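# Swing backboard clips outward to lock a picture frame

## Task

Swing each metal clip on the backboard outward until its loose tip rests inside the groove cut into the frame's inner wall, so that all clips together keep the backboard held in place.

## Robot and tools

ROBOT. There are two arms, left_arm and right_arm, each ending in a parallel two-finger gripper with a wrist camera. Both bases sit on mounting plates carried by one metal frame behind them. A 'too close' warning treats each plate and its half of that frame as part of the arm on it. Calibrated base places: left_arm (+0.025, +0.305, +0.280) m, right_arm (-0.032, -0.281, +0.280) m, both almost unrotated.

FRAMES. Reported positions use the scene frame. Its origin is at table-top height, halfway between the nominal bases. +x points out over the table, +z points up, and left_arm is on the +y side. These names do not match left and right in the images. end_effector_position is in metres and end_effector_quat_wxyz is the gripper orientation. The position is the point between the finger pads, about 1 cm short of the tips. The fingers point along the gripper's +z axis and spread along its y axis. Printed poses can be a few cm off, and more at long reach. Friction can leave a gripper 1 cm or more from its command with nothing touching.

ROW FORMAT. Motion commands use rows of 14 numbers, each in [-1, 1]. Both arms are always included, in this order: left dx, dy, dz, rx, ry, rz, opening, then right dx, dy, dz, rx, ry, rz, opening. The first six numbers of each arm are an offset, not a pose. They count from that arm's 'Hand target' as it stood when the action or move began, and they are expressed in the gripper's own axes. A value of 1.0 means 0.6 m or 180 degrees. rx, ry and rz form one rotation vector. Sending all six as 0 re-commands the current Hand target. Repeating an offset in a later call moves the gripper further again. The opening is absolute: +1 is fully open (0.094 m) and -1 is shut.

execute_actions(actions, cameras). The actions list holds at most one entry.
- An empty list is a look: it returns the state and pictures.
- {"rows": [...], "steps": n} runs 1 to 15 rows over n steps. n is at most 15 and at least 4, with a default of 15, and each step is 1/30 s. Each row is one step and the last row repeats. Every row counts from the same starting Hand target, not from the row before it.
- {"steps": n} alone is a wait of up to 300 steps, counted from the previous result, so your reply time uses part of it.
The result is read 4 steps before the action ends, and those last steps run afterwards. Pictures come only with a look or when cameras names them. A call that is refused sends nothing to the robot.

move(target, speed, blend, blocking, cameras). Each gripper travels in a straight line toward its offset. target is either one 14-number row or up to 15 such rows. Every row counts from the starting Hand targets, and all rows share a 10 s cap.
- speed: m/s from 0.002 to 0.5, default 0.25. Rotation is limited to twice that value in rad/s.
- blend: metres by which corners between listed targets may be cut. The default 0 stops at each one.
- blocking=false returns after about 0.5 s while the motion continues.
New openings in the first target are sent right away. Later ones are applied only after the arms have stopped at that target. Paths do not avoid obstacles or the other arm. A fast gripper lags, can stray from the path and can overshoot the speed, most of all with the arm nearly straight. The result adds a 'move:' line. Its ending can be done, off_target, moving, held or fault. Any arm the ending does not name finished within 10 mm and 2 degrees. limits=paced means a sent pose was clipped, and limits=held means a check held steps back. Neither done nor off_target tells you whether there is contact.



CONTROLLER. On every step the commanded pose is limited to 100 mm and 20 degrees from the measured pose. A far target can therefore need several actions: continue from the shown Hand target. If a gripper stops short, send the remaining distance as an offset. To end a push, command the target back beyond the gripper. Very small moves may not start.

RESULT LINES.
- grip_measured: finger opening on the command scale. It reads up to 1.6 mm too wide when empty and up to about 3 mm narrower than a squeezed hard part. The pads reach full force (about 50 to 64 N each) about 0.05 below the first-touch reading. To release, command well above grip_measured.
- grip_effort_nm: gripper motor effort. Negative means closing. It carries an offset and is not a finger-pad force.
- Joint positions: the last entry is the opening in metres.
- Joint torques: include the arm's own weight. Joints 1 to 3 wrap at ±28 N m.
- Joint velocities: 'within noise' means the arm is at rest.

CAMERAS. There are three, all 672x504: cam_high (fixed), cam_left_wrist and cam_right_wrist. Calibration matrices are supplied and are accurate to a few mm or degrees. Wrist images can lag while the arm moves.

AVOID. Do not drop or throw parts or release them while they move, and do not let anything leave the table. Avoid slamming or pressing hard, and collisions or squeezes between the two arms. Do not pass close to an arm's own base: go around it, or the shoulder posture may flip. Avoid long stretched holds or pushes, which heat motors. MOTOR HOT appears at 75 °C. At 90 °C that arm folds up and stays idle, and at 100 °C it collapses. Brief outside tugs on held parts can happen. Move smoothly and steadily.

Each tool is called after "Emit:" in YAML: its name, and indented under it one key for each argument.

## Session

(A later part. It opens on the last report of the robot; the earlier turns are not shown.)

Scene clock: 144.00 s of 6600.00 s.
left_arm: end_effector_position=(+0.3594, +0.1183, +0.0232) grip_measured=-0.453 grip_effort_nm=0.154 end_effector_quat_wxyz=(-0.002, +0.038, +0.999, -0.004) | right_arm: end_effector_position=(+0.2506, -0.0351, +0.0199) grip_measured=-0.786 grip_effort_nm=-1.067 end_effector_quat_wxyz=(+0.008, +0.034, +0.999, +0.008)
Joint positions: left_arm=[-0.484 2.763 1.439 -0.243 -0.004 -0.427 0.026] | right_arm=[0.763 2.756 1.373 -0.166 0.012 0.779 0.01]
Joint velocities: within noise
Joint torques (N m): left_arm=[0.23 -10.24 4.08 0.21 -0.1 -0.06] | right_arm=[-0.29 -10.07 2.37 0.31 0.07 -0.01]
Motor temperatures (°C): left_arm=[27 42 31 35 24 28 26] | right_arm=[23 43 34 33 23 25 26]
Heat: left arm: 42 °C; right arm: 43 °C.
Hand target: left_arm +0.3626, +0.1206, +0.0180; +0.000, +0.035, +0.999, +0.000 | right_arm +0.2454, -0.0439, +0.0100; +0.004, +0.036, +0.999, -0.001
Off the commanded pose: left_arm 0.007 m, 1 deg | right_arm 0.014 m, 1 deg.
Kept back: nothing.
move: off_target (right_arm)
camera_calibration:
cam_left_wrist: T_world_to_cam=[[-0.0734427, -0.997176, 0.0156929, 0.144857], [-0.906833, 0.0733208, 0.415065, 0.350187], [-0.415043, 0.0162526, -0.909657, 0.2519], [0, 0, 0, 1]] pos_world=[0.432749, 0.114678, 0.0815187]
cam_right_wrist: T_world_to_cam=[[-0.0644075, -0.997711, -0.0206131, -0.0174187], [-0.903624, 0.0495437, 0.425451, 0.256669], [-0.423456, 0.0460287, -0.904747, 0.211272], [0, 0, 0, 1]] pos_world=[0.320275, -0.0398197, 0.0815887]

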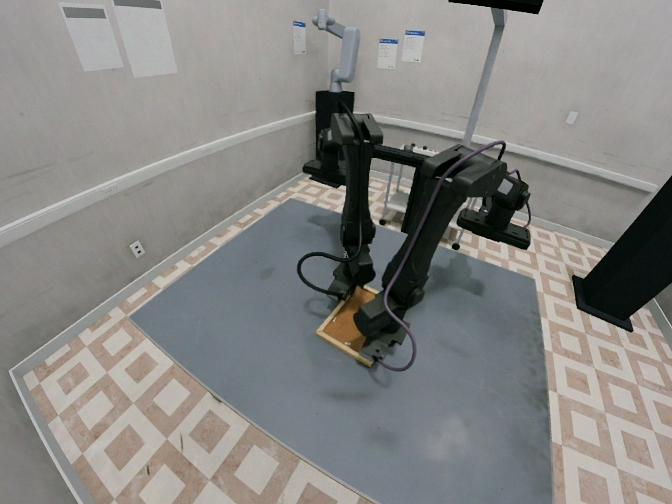

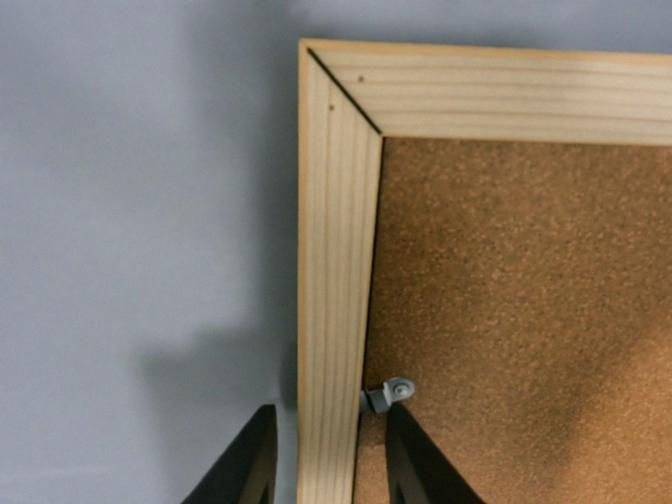

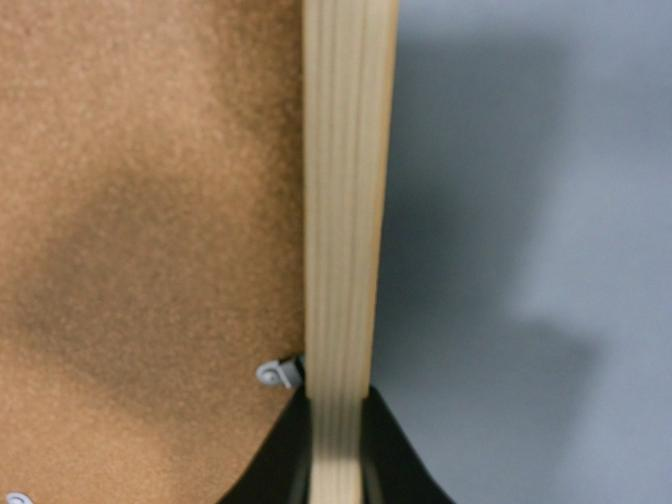

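Emit:
move:
  target:
    - [0,0.003,0,0,0,0,-0.55,0,0,0,0,0,0,-0.8]
    - [0,0.003,0,0,0,0,-0.66,0,0,0,0,0,0,-0.8]
  speed: 0.05

Emit:
zoom_image:
  camera: "cam_left_wrist"
  region: [230, 300, 430, 500]

Scene clock: 146.13 s of 6600.00 s.
left_arm: end_effector_position=(+0.3596, +0.1194, +0.0232) grip_measured=-0.657 grip_effort_nm=-0.115 end_effector_quat_wxyz=(-0.002, +0.037, +0.999, -0.004) | right_arm: end_effector_position=(+0.2506, -0.0351, +0.0199) grip_measured=-0.786 grip_effort_nm=-1.072 end_effector_quat_wxyz=(+0.008, +0.034, +0.999, +0.008)
Joint positions: left_arm=[-0.481 2.763 1.439 -0.244 -0.005 -0.426 0.016] | right_arm=[0.763 2.756 1.373 -0.166 0.012 0.779 0.01]
Joint velocities: within noise
Joint torques (N m): left_arm=[0.35 -10.39 3.79 0.25 -0.09 -0.02] | right_arm=[-0.34 -10.02 2.32 0.34 0.06 -0.05]
Motor temperatures (°C): left_arm=[27 42 31 35 24 28 26] | right_arm=[23 43 34 33 23 25 26]
Heat: left arm: 42 °C; right arm: 43 °C.
Hand target: left_arm +0.3627, +0.1224, +0.0180; +0.000, +0.035, +0.999, +0.000 | right_arm +0.2454, -0.0439, +0.0100; +0.004, +0.036, +0.999, -0.001
Off the commanded pose: left_arm 0.007 m, 1 deg | right_arm 0.014 m, 1 deg.
Kept back: nothing.
move: off_target (right_arm)
camera_calibration:
cam_left_wrist: T_world_to_cam=[[-0.0715432, -0.997327, 0.0148489, 0.145327], [-0.90662, 0.0712284, 0.415892, 0.350514], [-0.415838, 0.0162919, -0.909293, 0.252255], [0, 0, 0, 1]] pos_world=[0.433077, 0.115862, 0.0814398]
cam_right_wrist: T_world_to_cam=[[-0.0644075, -0.997711, -0.0206131, -0.0174187], [-0.903624, 0.0495437, 0.425451, 0.256669], [-0.423456, 0.0460287, -0.904747, 0.211272], [0, 0, 0, 1]] pos_world=[0.320275, -0.0398197, 0.0815887]

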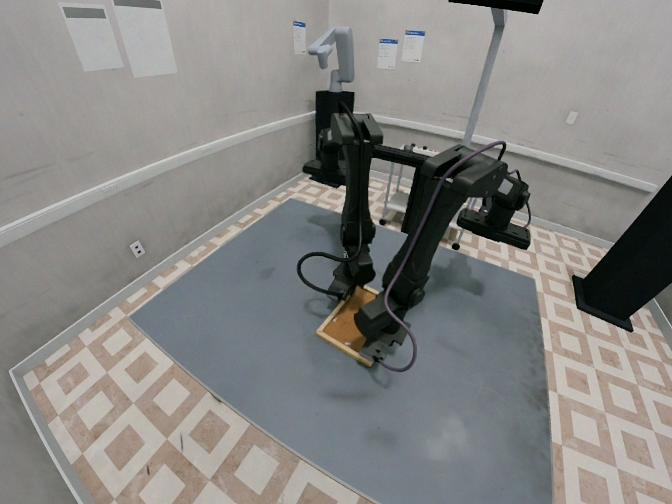

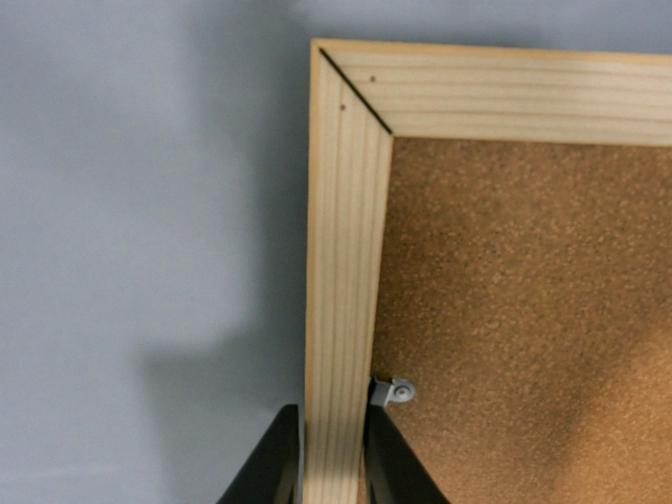

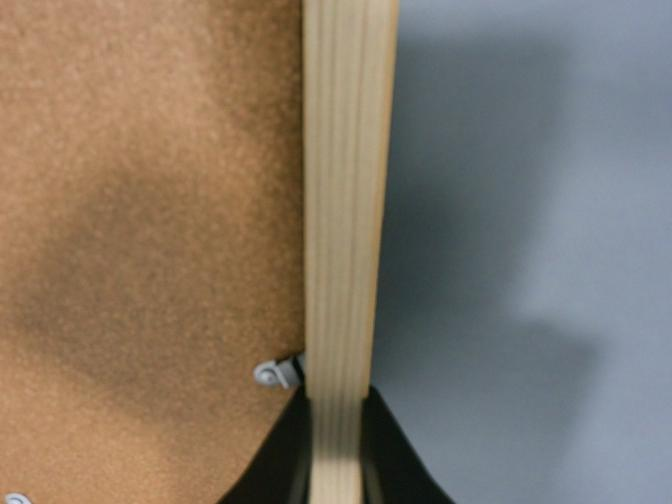

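Scaled by 2.520 from the camera's 672x504 image, which has a finer 960x720 frame.

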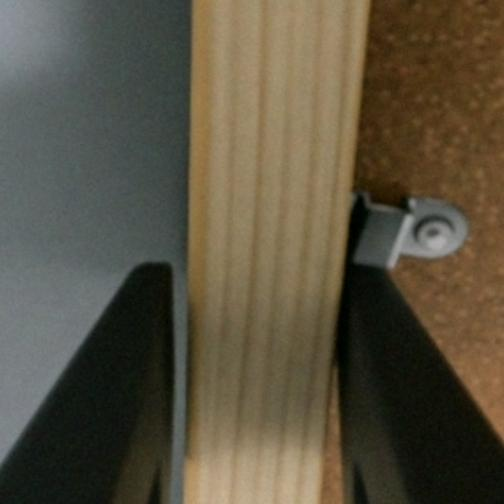

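Emit:
move:
  target:
    - [0,-0.004,0,0,0,0,-0.45,0,0.003,0,0,0,0,-0.5]
    - [0,-0.004,-0.1,0,0,0,-0.3,0,0.003,-0.08,0,0,0,-0.3]
  speed: 0.1

Emit:
zoom_image:
  camera: "cam_right_wrist"
  region: [230, 200, 430, 400]

Emit:
zoom_image:
  camera: "cam_left_wrist"
  region: [230, 200, 430, 400]

Scene clock: 152.87 s of 6600.00 s.
left_arm: end_effector_position=(+0.3630, +0.1186, +0.0713) grip_measured=-0.303 grip_effort_nm=0.164 end_effector_quat_wxyz=(-0.001, +0.037, +0.999, -0.004) | right_arm: end_effector_position=(+0.2482, -0.0395, +0.0530) grip_measured=-0.302 grip_effort_nm=0.051 end_effector_quat_wxyz=(+0.006, +0.035, +0.999, +0.004)
Joint positions: left_arm=[-0.481 2.61 1.379 -0.335 -0.005 -0.426 0.033] | right_arm=[0.761 2.638 1.303 -0.221 0.016 0.779 0.033]
Joint velocities: within noise
Joint torques (N m): left_arm=[-0.29 -13.94 2.33 0.1 -0.09 -0.09] | right_arm=[0.18 -13.27 2.19 -0.04 0.1 0.02]
Motor temperatures (°C): left_arm=[27 43 31 35 24 28 26] | right_arm=[23 43 34 33 23 25 26]
Heat: left arm: 43 °C; right arm: 43 °C.
Hand target: left_arm +0.3625, +0.1200, +0.0780; +0.000, +0.035, +0.999, +0.000 | right_arm +0.2452, -0.0419, +0.0580; +0.004, +0.036, +0.999, +0.000
Off the commanded pose: left_arm 0.007 m, 1 deg | right_arm 0.006 m, 1 deg.
Kept back: nothing.
move: done
camera_calibration:
cam_left_wrist: T_world_to_cam=[[-0.0711676, -0.997348, 0.0152637, 0.143915], [-0.907772, 0.0711024, 0.413395, 0.334176], [-0.413384, 0.0155644, -0.910424, 0.29672], [0, 0, 0, 1]] pos_world=[0.436257, 0.115154, 0.129798]
cam_right_wrist: T_world_to_cam=[[-0.0663282, -0.997719, -0.0125404, -0.0212402], [-0.901877, 0.0545703, 0.428533, 0.240229], [-0.426871, 0.0397337, -0.903439, 0.240936], [0, 0, 0, 1]] pos_world=[0.318096, -0.0438744, 0.114459]

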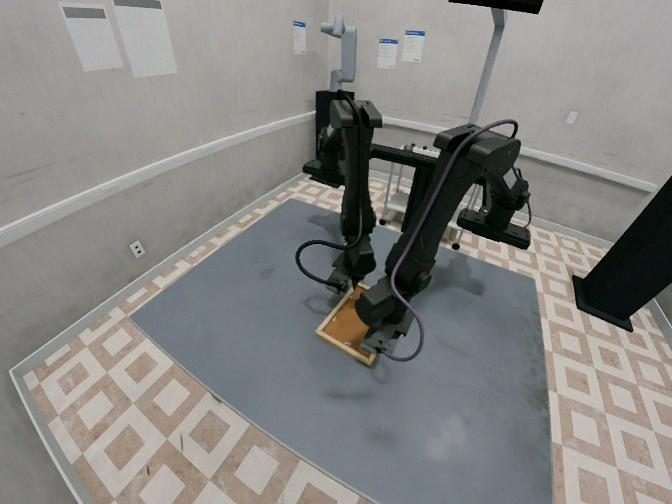

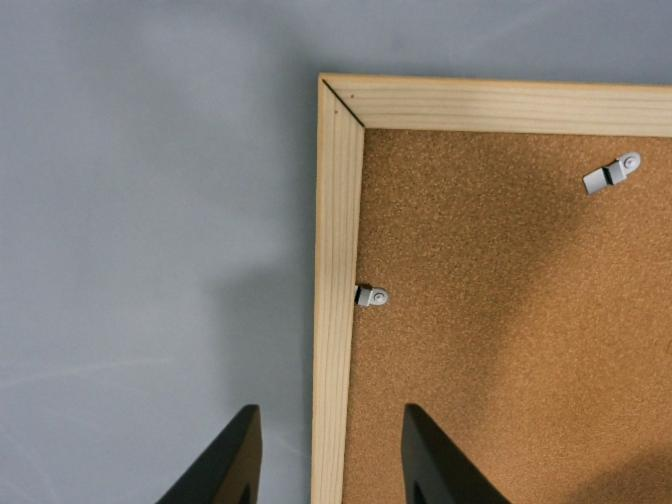

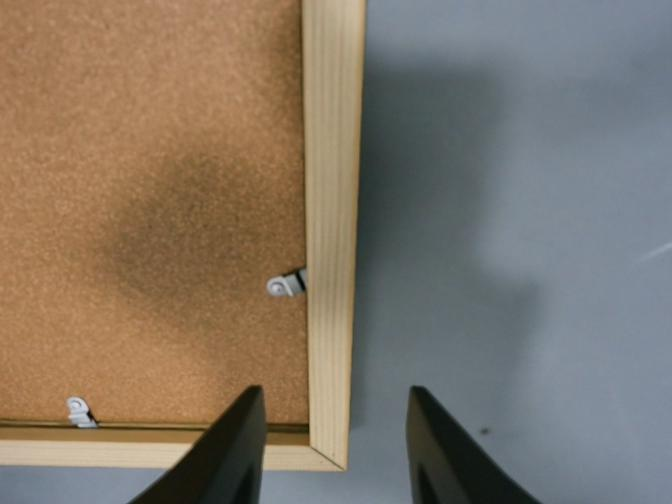

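Scaled by 2.520 from the camera's 672x504 image, which has a finer 960x720 frame.

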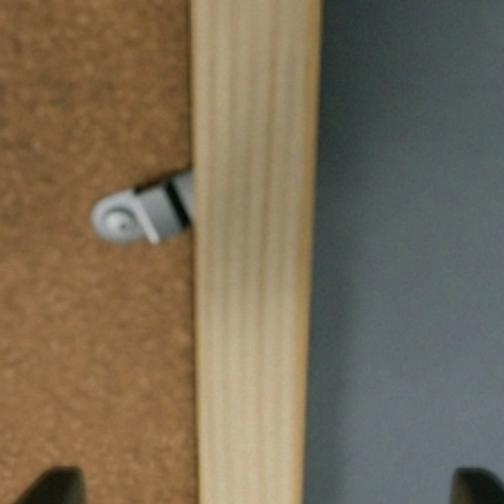

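Scaled by 2.520 from the camera's 672x504 image, which has a finer 960x720 frame.

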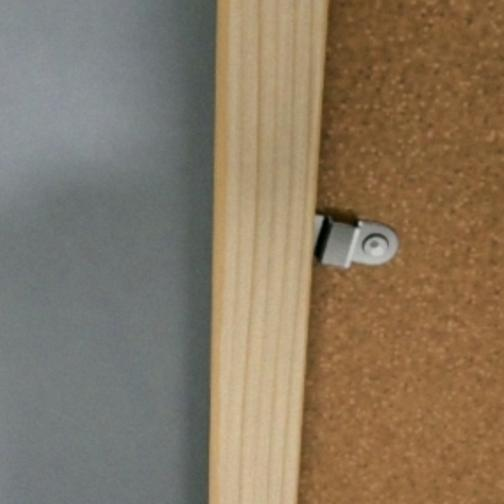

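Emit:
move:
  target: [-0.0893,-0.128,0.04,0,0,0.5,-0.05,-0.050,0.0067,0.0167,0,0,0,-0.4]
  speed: 0.15

Scene clock: 160.13 s of 6600.00 s.
left_arm: end_effector_position=(+0.4132, +0.0409, +0.0591) grip_measured=-0.053 grip_effort_nm=0.159 end_effector_quat_wxyz=(+0.008, +0.726, +0.688, +0.001) | right_arm: end_effector_position=(+0.2791, -0.0329, +0.0593) grip_measured=-0.398 grip_effort_nm=-0.125 end_effector_quat_wxyz=(+0.015, +0.036, +0.999, +0.011)
Joint positions: left_arm=[-0.576 2.86 1.917 -0.61 -0.011 1.029 0.045] | right_arm=[0.724 2.659 1.414 -0.287 0.016 0.741 0.028]
Joint velocities: within noise
Joint torques (N m): left_arm=[-0.69 -12.16 6.15 0.11 -0.03 0.02] | right_arm=[-0.51 -9.62 5.34 0.02 0.05 -0.08]
Motor temperatures (°C): left_arm=[27 43 31 35 24 28 26] | right_arm=[23 44 34 33 23 25 26]
Heat: left arm: 43 °C; right arm: 44 °C.
Hand target: left_arm +0.4108, +0.0396, +0.0541; +0.000, +0.731, +0.682, +0.000 | right_arm +0.2754, -0.0402, +0.0482; +0.004, +0.036, +0.999, -0.001
Off the commanded pose: left_arm 0.006 m, 1 deg | right_arm 0.014 m, 2 deg.
Kept back: nothing.
move: off_target (right_arm)
camera_calibration:
cam_left_wrist: T_world_to_cam=[[-0.998668, 0.0513581, -0.00489801, 0.411769], [0.0450306, 0.914068, 0.403052, -0.0372], [0.0251771, 0.402295, -0.915164, 0.110832], [0, 0, 0, 1]] pos_world=[0.410106, -0.0317317, 0.11844]
cam_right_wrist: T_world_to_cam=[[-0.0666701, -0.997392, -0.0276355, -0.0115268], [-0.909583, 0.0493689, 0.41258, 0.268048], [-0.410139, 0.0526435, -0.910502, 0.255679], [0, 0, 0, 1]] pos_world=[0.347907, -0.0381898, 0.121887]

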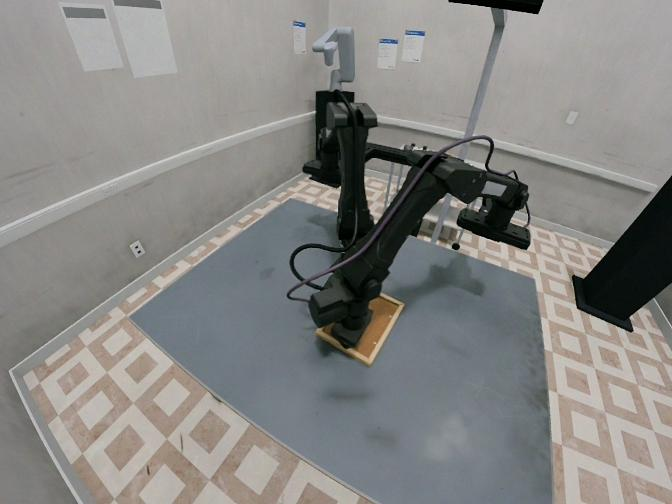

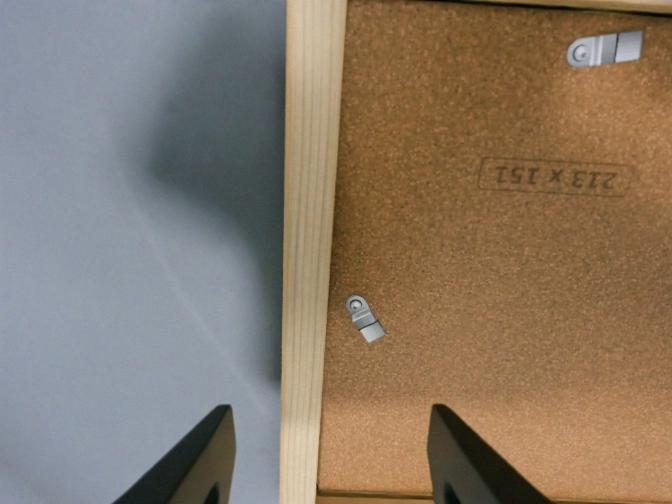

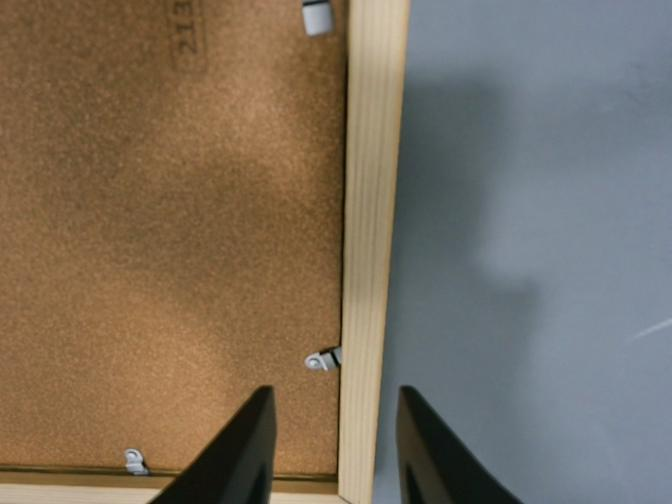

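Emit:
move:
  target: [0,0,0.0435,0,0,0,-0.05,0,-0.005,0.045,0,0,0,-0.4]
  speed: 0.08

Scene clock: 161.53 s of 6600.00 s.
left_arm: end_effector_position=(+0.4090, +0.0436, +0.0336) grip_measured=-0.053 grip_effort_nm=0.154 end_effector_quat_wxyz=(-0.004, +0.727, +0.686, -0.001) | right_arm: end_effector_position=(+0.2753, -0.0392, +0.0309) grip_measured=-0.398 grip_effort_nm=-0.120 end_effector_quat_wxyz=(+0.006, +0.036, +0.999, +0.004)
Joint positions: left_arm=[-0.576 2.941 1.973 -0.609 -0.013 1.032 0.045] | right_arm=[0.716 2.749 1.452 -0.26 0.016 0.734 0.028]
Joint velocities: within noise
Joint torques (N m): left_arm=[-0.64 -12.21 5.85 0.26 -0.02 0.02] | right_arm=[-0.39 -10.17 4.72 0.17 0.03 -0.1]
Motor temperatures (°C): left_arm=[27 43 31 35 24 28 26] | right_arm=[23 44 34 33 23 25 26]
Heat: left arm: 43 °C; right arm: 44 °C.
Hand target: left_arm +0.4107, +0.0397, +0.0280; +0.000, +0.731, +0.682, +0.000 | right_arm +0.2755, -0.0432, +0.0212; +0.004, +0.036, +0.999, -0.001
Off the commanded pose: left_arm 0.007 m, 1 deg | right_arm 0.011 m, 1 deg.
Kept back: nothing.
move: off_target (right_arm)
camera_calibration:
cam_left_wrist: T_world_to_cam=[[-0.998376, 0.0550327, 0.0147437, 0.406352], [0.0561836, 0.908054, 0.415068, -0.0338816], [0.00945421, 0.415222, -0.909671, 0.0921671], [0, 0, 0, 1]] pos_world=[0.406724, -0.0298662, 0.0919137]
cam_right_wrist: T_world_to_cam=[[-0.0670915, -0.99768, -0.0115874, -0.0192664], [-0.901771, 0.0556638, 0.428616, 0.27419], [-0.426976, 0.0392056, -0.903413, 0.232543], [0, 0, 0, 1]] pos_world=[0.345255, -0.0436012, 0.0923367]

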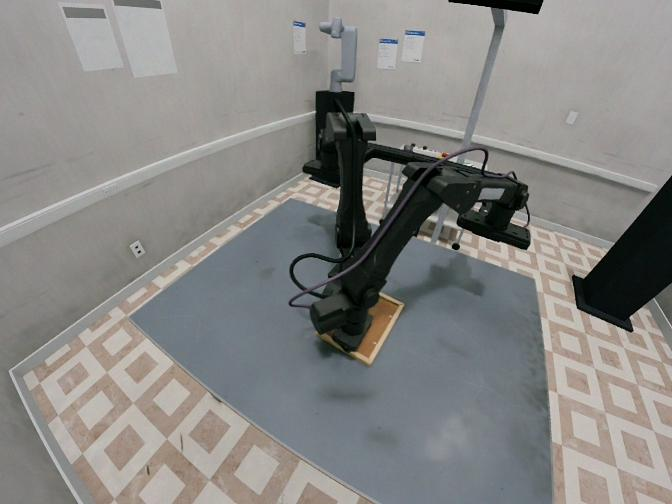

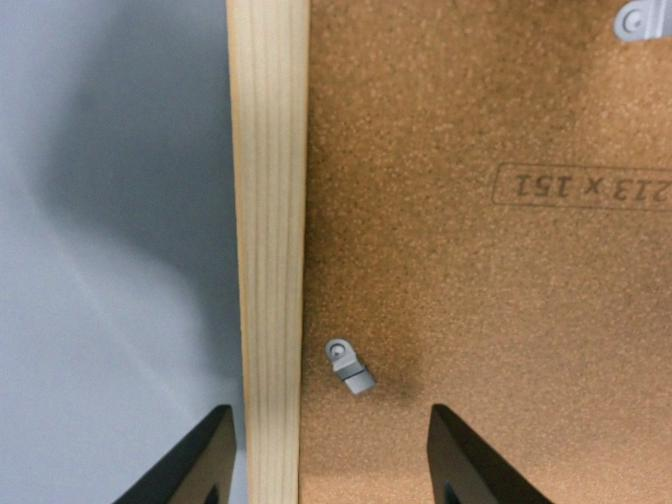

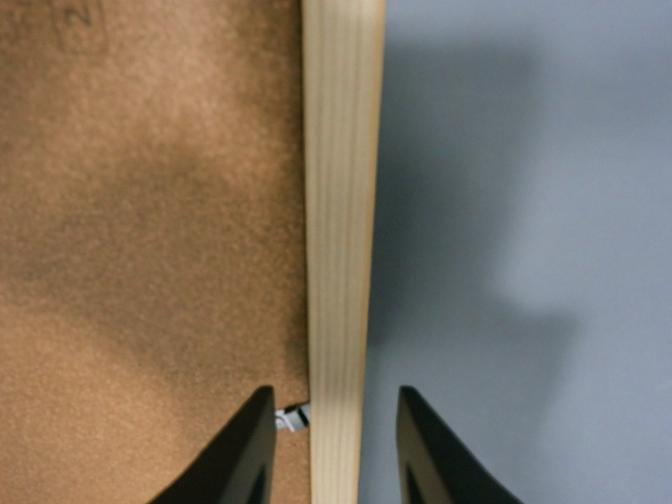

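Emit:
move:
  target:
    - [-0.0038,0.0053,0,0,0,0,-0.05,-0.0085,0.002,0,0,0,0,-0.4]
    - [-0.0038,0.0053,0.0165,0,0,0,-0.05,-0.0085,0.002,0.010,0,0,0,-0.4]
  speed: 0.06

Emit:
zoom_image:
  camera: "cam_right_wrist"
  region: [230, 300, 430, 500]

Scene clock: 162.80 s of 6600.00 s.
left_arm: end_effector_position=(+0.4159, +0.0387, +0.0251) grip_measured=-0.053 grip_effort_nm=0.149 end_effector_quat_wxyz=(+0.004, +0.727, +0.686, +0.000) | right_arm: end_effector_position=(+0.2823, -0.0374, +0.0257) grip_measured=-0.398 grip_effort_nm=-0.125 end_effector_quat_wxyz=(+0.009, +0.036, +0.999, +0.006)
Joint positions: left_arm=[-0.576 2.985 2.033 -0.609 -0.013 1.032 0.045] | right_arm=[0.709 2.775 1.487 -0.26 0.016 0.727 0.028]
Joint velocities: within noise
Joint torques (N m): left_arm=[-0.69 -12.15 5.83 0.18 -0.02 0.01] | right_arm=[-0.38 -9.81 5.04 0.06 0.07 -0.04]
Motor temperatures (°C): left_arm=[27 43 31 35 24 28 26] | right_arm=[23 44 34 33 23 25 26]
Heat: left arm: 43 °C; right arm: 44 °C.
Hand target: left_arm +0.4136, +0.0371, +0.0180; +0.000, +0.731, +0.682, +0.000 | right_arm +0.2808, -0.0424, +0.0153; +0.004, +0.036, +0.999, +0.000
Off the commanded pose: left_arm 0.008 m, 1 deg | right_arm 0.012 m, 1 deg.
Kept back: nothing.
move: off_target (right_arm)
camera_calibration:
cam_left_wrist: T_world_to_cam=[[-0.998491, 0.0548963, 0.00166921, 0.414027], [0.0508007, 0.911592, 0.407945, -0.0240955], [0.0208731, 0.407414, -0.913005, 0.082063], [0, 0, 0, 1]] pos_world=[0.412913, -0.0341969, 0.0840624]
cam_right_wrist: T_world_to_cam=[[-0.067493, -0.997571, -0.0172421, -0.0167525], [-0.90469, 0.0539039, 0.422646, 0.283518], [-0.42069, 0.0441244, -0.906131, 0.229155], [0, 0, 0, 1]] pos_world=[0.351769, -0.0421059, 0.0875283]

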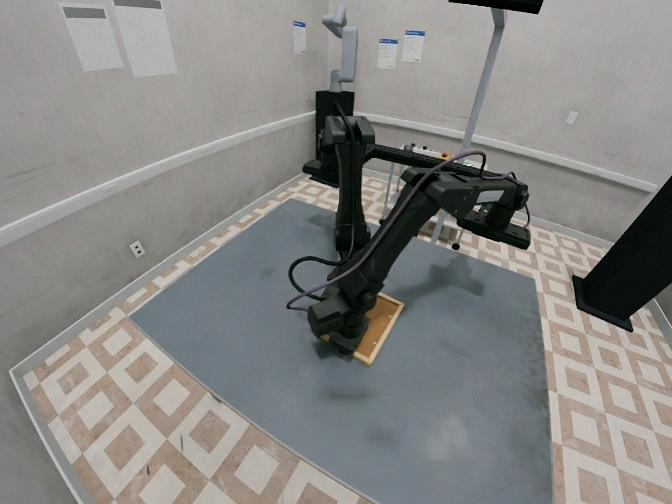

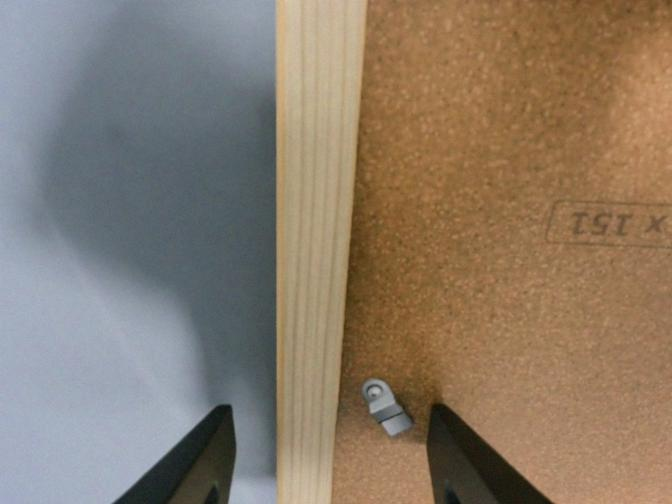

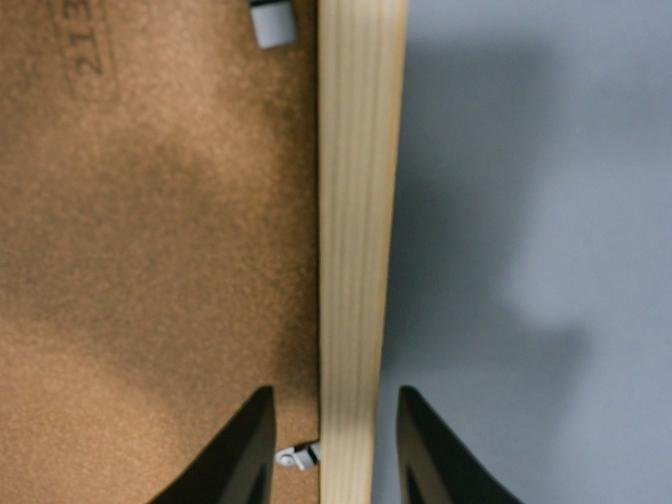

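Scaled by 2.520 from the camera's 672x504 image, which has a finer 960x720 frame.

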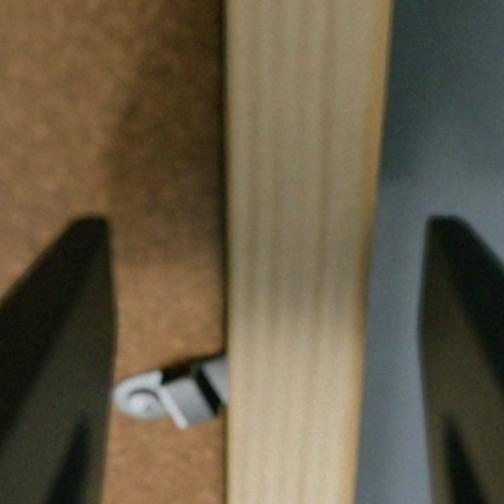

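Emit:
move:
  target: [0.005,0,0.0045,0,0,0,-0.05,0.005,0,0.0075,0,0,0,-0.4]
  speed: 0.05

Emit:
zoom_image:
  camera: "cam_right_wrist"
  region: [230, 300, 430, 500]

Scene clock: 164.23 s of 6600.00 s.
left_arm: end_effector_position=(+0.4159, +0.0387, +0.0251) grip_measured=-0.053 grip_effort_nm=0.154 end_effector_quat_wxyz=(+0.004, +0.729, +0.685, +0.000) | right_arm: end_effector_position=(+0.2800, -0.0390, +0.0218) grip_measured=-0.398 grip_effort_nm=-0.120 end_effector_quat_wxyz=(+0.007, +0.036, +0.999, +0.004)
Joint positions: left_arm=[-0.576 2.985 2.033 -0.609 -0.013 1.036 0.045] | right_arm=[0.709 2.786 1.487 -0.255 0.016 0.727 0.028]
Joint velocities: within noise
Joint torques (N m): left_arm=[-0.21 -11.85 5.31 0.27 -0.02 0.03] | right_arm=[-0.02 -9.89 4.85 0.2 0.08 -0.02]
Motor temperatures (°C): left_arm=[27 43 31 34 24 28 26] | right_arm=[23 43 34 33 23 25 26]
Heat: left arm: 43 °C; right arm: 43 °C.
Hand target: left_arm +0.4138, +0.0401, +0.0153; +0.000, +0.731, +0.682, +0.000 | right_arm +0.2778, -0.0422, +0.0108; +0.004, +0.036, +0.999, +0.000
Off the commanded pose: left_arm 0.010 m, 1 deg | right_arm 0.012 m, 1 deg.
Kept back: nothing.
move: off_target (right_arm)
camera_calibration:
cam_left_wrist: T_world_to_cam=[[-0.998274, 0.0587048, 0.00165211, 0.413789], [0.0542703, 0.911383, 0.407965, -0.025531], [0.0224438, 0.40735, -0.912996, 0.0814119], [0, 0, 0, 1]] pos_world=[0.412634, -0.034186, 0.0840609]
cam_right_wrist: T_world_to_cam=[[-0.067483, -0.997633, -0.0132049, -0.0187352], [-0.90264, 0.0554079, 0.426815, 0.282583], [-0.425073, 0.040722, -0.904243, 0.225835], [0, 0, 0, 1]] pos_world=[0.349803, -0.0435446, 0.0833515]

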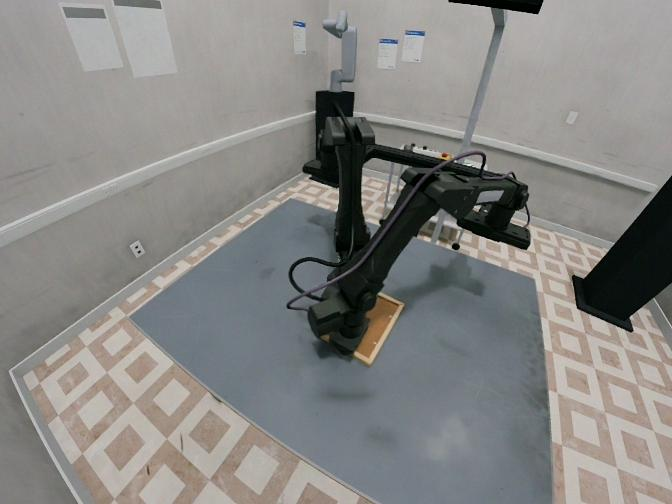

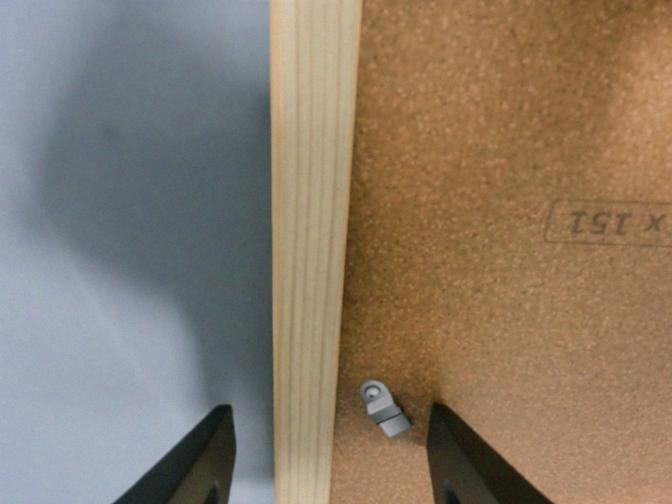

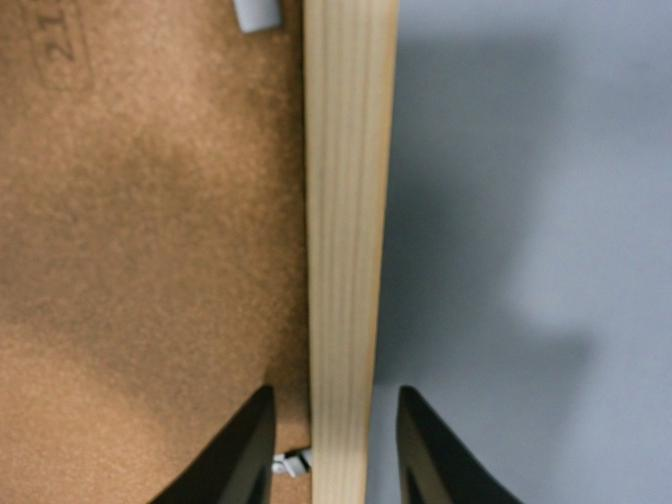

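Scaled by 2.520 from the camera's 672x504 image, which has a finer 960x720 frame.

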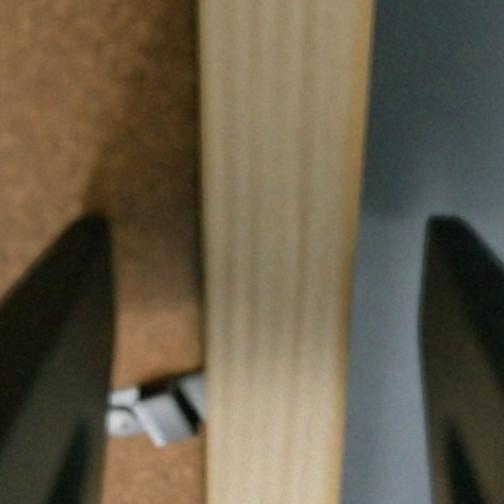

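Emit:
move:
  target: [0.002,0.000,0.006,0,0,0,-0.05,0,0,0,0,0,0,-0.64]
  speed: 0.05

Emit:
zoom_image:
  camera: "cam_right_wrist"
  region: [230, 300, 430, 500]

Scene clock: 165.17 s of 6600.00 s.
left_arm: end_effector_position=(+0.4159, +0.0388, +0.0250) grip_measured=-0.053 grip_effort_nm=0.154 end_effector_quat_wxyz=(+0.004, +0.729, +0.684, +0.000) | right_arm: end_effector_position=(+0.2802, -0.0389, +0.0218) grip_measured=-0.638 grip_effort_nm=-0.120 end_effector_quat_wxyz=(+0.007, +0.036, +0.999, +0.005)
Joint positions: left_arm=[-0.576 2.985 2.033 -0.609 -0.013 1.038 0.045] | right_arm=[0.709 2.786 1.487 -0.254 0.016 0.727 0.017]
Joint velocities: within noise
Joint torques (N m): left_arm=[-0.05 -11.17 5.5 0.32 -0.01 0.03] | right_arm=[-0.03 -10 4.81 0.21 0.07 -0.01]
Motor temperatures (°C): left_arm=[27 43 31 34 24 28 26] | right_arm=[23 43 34 33 23 25 26]
Heat: left arm: 43 °C; right arm: 43 °C.
Hand target: left_arm +0.4141, +0.0413, +0.0118; +0.000, +0.731, +0.682, +0.000 | right_arm +0.2778, -0.0422, +0.0108; +0.004, +0.036, +0.999, -0.001
Off the commanded pose: left_arm 0.014 m, 1 deg | right_arm 0.012 m, 1 deg.
Kept back: nothing.
move: off_target (left_arm, right_arm)
camera_calibration:
cam_left_wrist: T_world_to_cam=[[-0.998137, 0.0609895, 0.0016419, 0.413602], [0.0563516, 0.911252, 0.407976, -0.026342], [0.0233861, 0.407309, -0.912991, 0.0808551], [0, 0, 0, 1]] pos_world=[0.412425, -0.0341542, 0.0838878]
cam_right_wrist: T_world_to_cam=[[-0.0674863, -0.997623, -0.0139619, -0.0185291], [-0.903026, 0.0551247, 0.426034, 0.282889], [-0.424252, 0.0413595, -0.904599, 0.225731], [0, 0, 0, 1]] pos_world=[0.349973, -0.0434153, 0.0834163]

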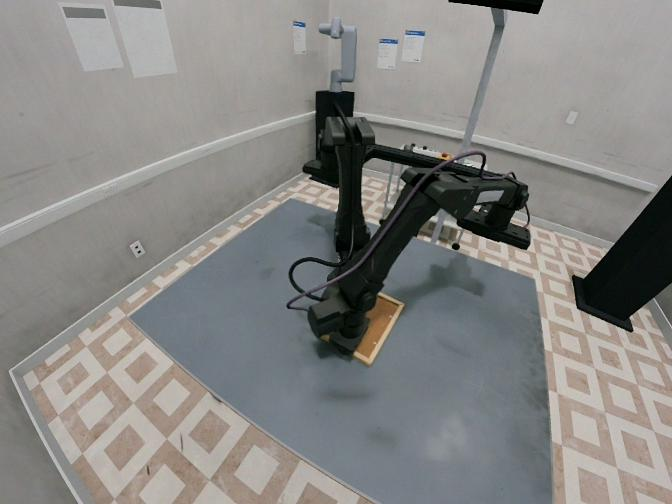

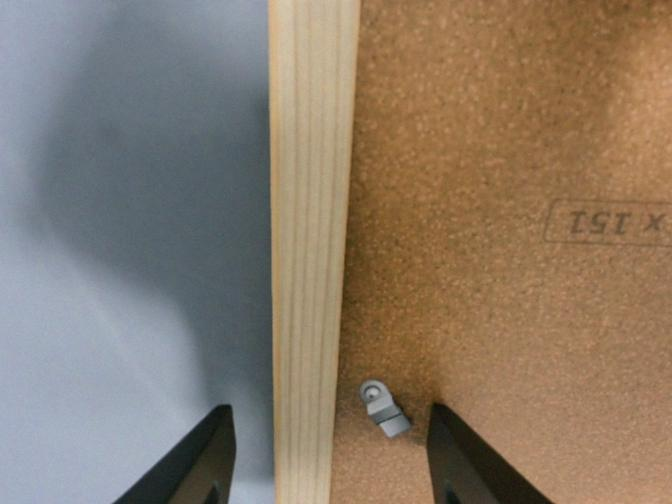

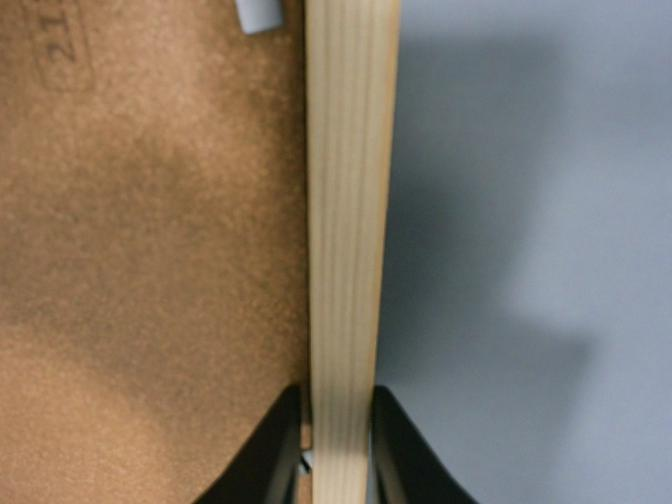

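Scaled by 2.520 from the camera's 672x504 image, which has a finer 960x720 frame.

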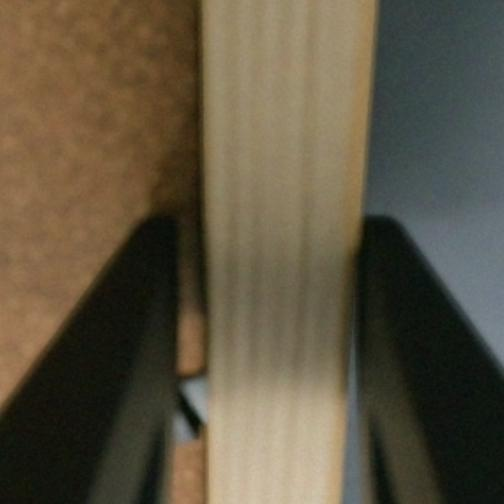

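Emit:
move:
  target:
    - [-0.0048,-0.0045,-0.035,0,0,0,-0.05,0,0,0,0,0,0,-0.64]
    - [-0.0048,-0.0045,-0.0053,0,0,0,-0.05,0,0,0,0,0,0,-0.64]
  speed: 0.06

Scene clock: 166.63 s of 6600.00 s.
left_arm: end_effector_position=(+0.4130, +0.0407, +0.0247) grip_measured=-0.053 grip_effort_nm=0.154 end_effector_quat_wxyz=(+0.000, +0.730, +0.684, -0.001) | right_arm: end_effector_position=(+0.2803, -0.0388, +0.0218) grip_measured=-0.638 grip_effort_nm=-0.125 end_effector_quat_wxyz=(+0.008, +0.036, +0.999, +0.005)
Joint positions: left_arm=[-0.576 2.98 2.019 -0.608 -0.013 1.039 0.045] | right_arm=[0.709 2.786 1.487 -0.254 0.016 0.727 0.017]
Joint velocities: within noise
Joint torques (N m): left_arm=[-0.69 -11.75 5.41 0.32 -0.02 -0.04] | right_arm=[0.03 -10 4.94 0.19 0.07 -0.02]
Motor temperatures (°C): left_arm=[27 43 31 34 24 28 26] | right_arm=[23 43 34 33 23 25 26]
Heat: left arm: 43 °C; right arm: 43 °C.
Hand target: left_arm +0.4111, +0.0386, +0.0150; +0.000, +0.731, +0.682, +0.000 | right_arm +0.2778, -0.0422, +0.0108; +0.004, +0.036, +0.999, +0.000
Off the commanded pose: left_arm 0.010 m, 0 deg | right_arm 0.012 m, 1 deg.
Kept back: nothing.
move: off_target (right_arm)
camera_calibration:
cam_left_wrist: T_world_to_cam=[[-0.998076, 0.0614525, 0.00820286, 0.410375], [0.0593788, 0.909468, 0.411513, -0.0291548], [0.0178282, 0.411208, -0.911367, 0.0820298], [0, 0, 0, 1]] pos_world=[0.409855, -0.0324346, 0.0833906]
cam_right_wrist: T_world_to_cam=[[-0.0674873, -0.997619, -0.0142142, -0.0184605], [-0.903154, 0.0550304, 0.425774, 0.282991], [-0.423978, 0.041572, -0.904718, 0.225696], [0, 0, 0, 1]] pos_world=[0.350029, -0.0433723, 0.083438]

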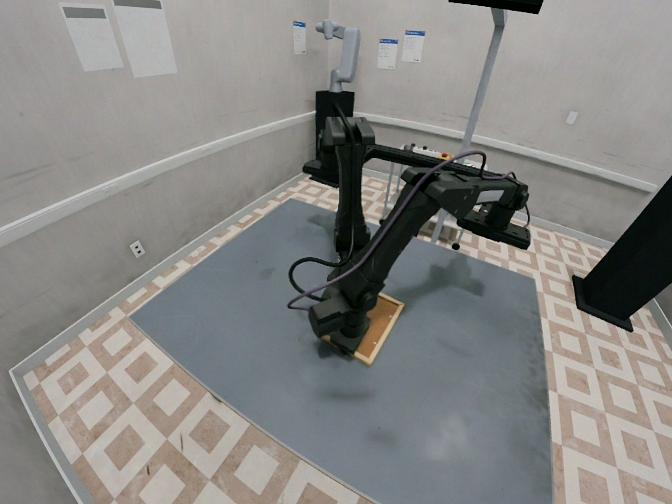

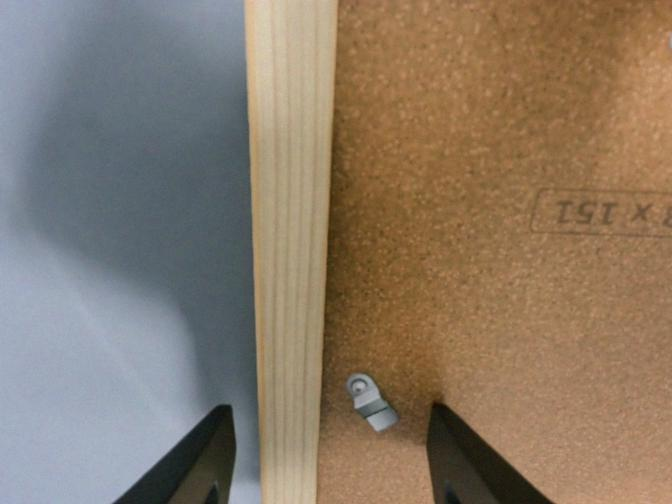

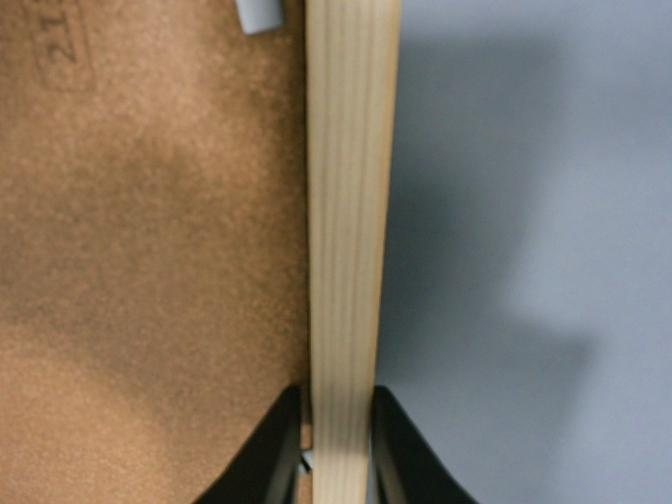

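Emit:
move:
  target: [0.001,0.0,0.0085,0,0,0,-0.05,0,0,0,0,0,0,-0.64]
  speed: 0.05

Scene clock: 167.57 s of 6600.00 s.
left_arm: end_effector_position=(+0.4132, +0.0406, +0.0245) grip_measured=-0.052 grip_effort_nm=0.149 end_effector_quat_wxyz=(-0.001, +0.730, +0.684, -0.001) | right_arm: end_effector_position=(+0.2803, -0.0388, +0.0218) grip_measured=-0.638 grip_effort_nm=-0.125 end_effector_quat_wxyz=(+0.008, +0.036, +0.999, +0.005)
Joint positions: left_arm=[-0.576 2.982 2.024 -0.612 -0.013 1.039 0.045] | right_arm=[0.709 2.786 1.487 -0.254 0.016 0.727 0.017]
Joint velocities: within noise
Joint torques (N m): left_arm=[-0.61 -10.76 5.6 0.41 -0.02 -0.04] | right_arm=[0.08 -9.78 4.68 0.18 0.07 -0.03]
Motor temperatures (°C): left_arm=[27 43 31 34 24 28 26] | right_arm=[23 43 34 33 23 25 26]
Heat: left arm: 43 °C; right arm: 43 °C.
Hand target: left_arm +0.4111, +0.0392, +0.0098; +0.000, +0.731, +0.682, +0.000 | right_arm +0.2778, -0.0422, +0.0108; +0.004, +0.036, +0.999, -0.001
Off the commanded pose: left_arm 0.015 m, 0 deg | right_arm 0.012 m, 1 deg.
Kept back: nothing.
move: off_target (left_arm, right_arm)
camera_calibration:
cam_left_wrist: T_world_to_cam=[[-0.998067, 0.0614624, 0.00918727, 0.410526], [0.0597828, 0.909202, 0.412041, -0.029117], [0.0169719, 0.411794, -0.911119, 0.082161], [0, 0, 0, 1]] pos_world=[0.410079, -0.032592, 0.0830842]
cam_right_wrist: T_world_to_cam=[[-0.0674873, -0.997619, -0.0142142, -0.0184605], [-0.903154, 0.0550304, 0.425774, 0.282991], [-0.423978, 0.041572, -0.904718, 0.225696], [0, 0, 0, 1]] pos_world=[0.350029, -0.0433723, 0.083438]

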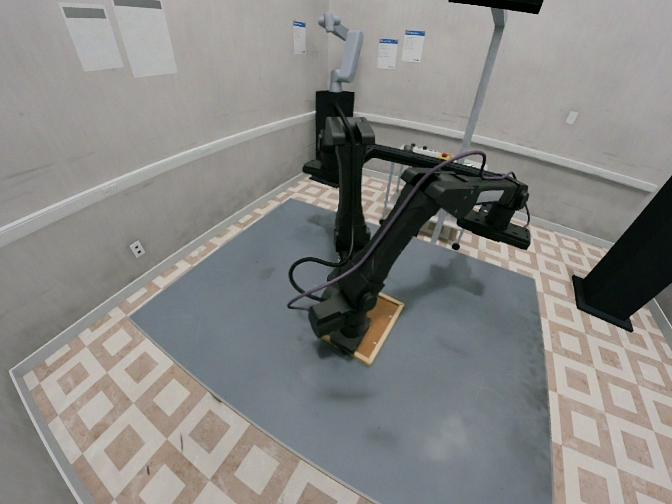

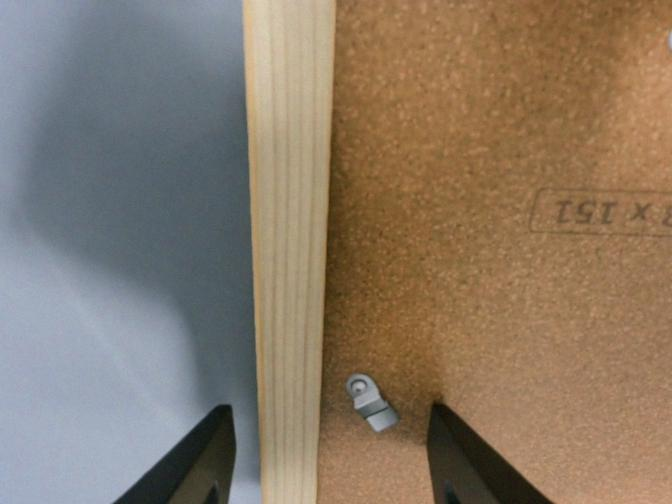

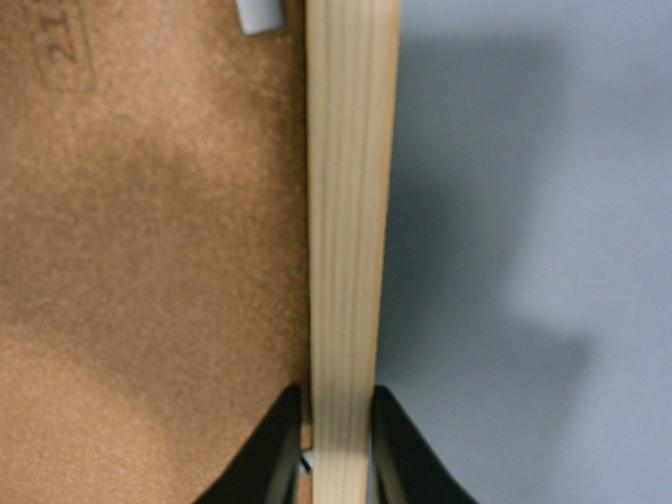

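Emit:
zoom_image:
  camera: "cam_left_wrist"
  region: [200, 350, 460, 504]

Emit:
zoom_image:
  camera: "cam_high"
  region: [290, 240, 430, 380]

Scaled by 1.938 from the camera's 672x504 image, which has a finer 960x720 frame.

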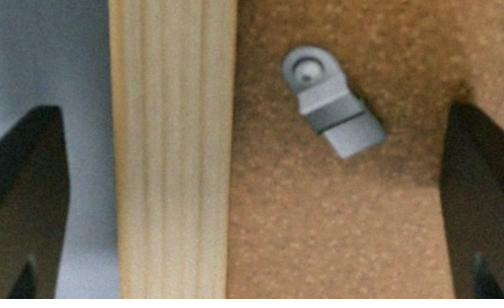

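Scaled by 3.600 from the camera's 672x504 image, which has a finer 960x720 frame.

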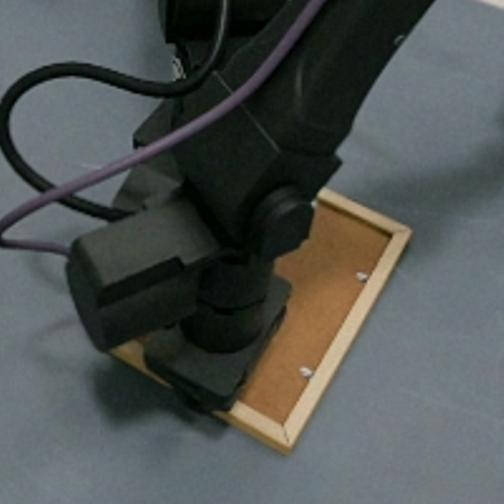

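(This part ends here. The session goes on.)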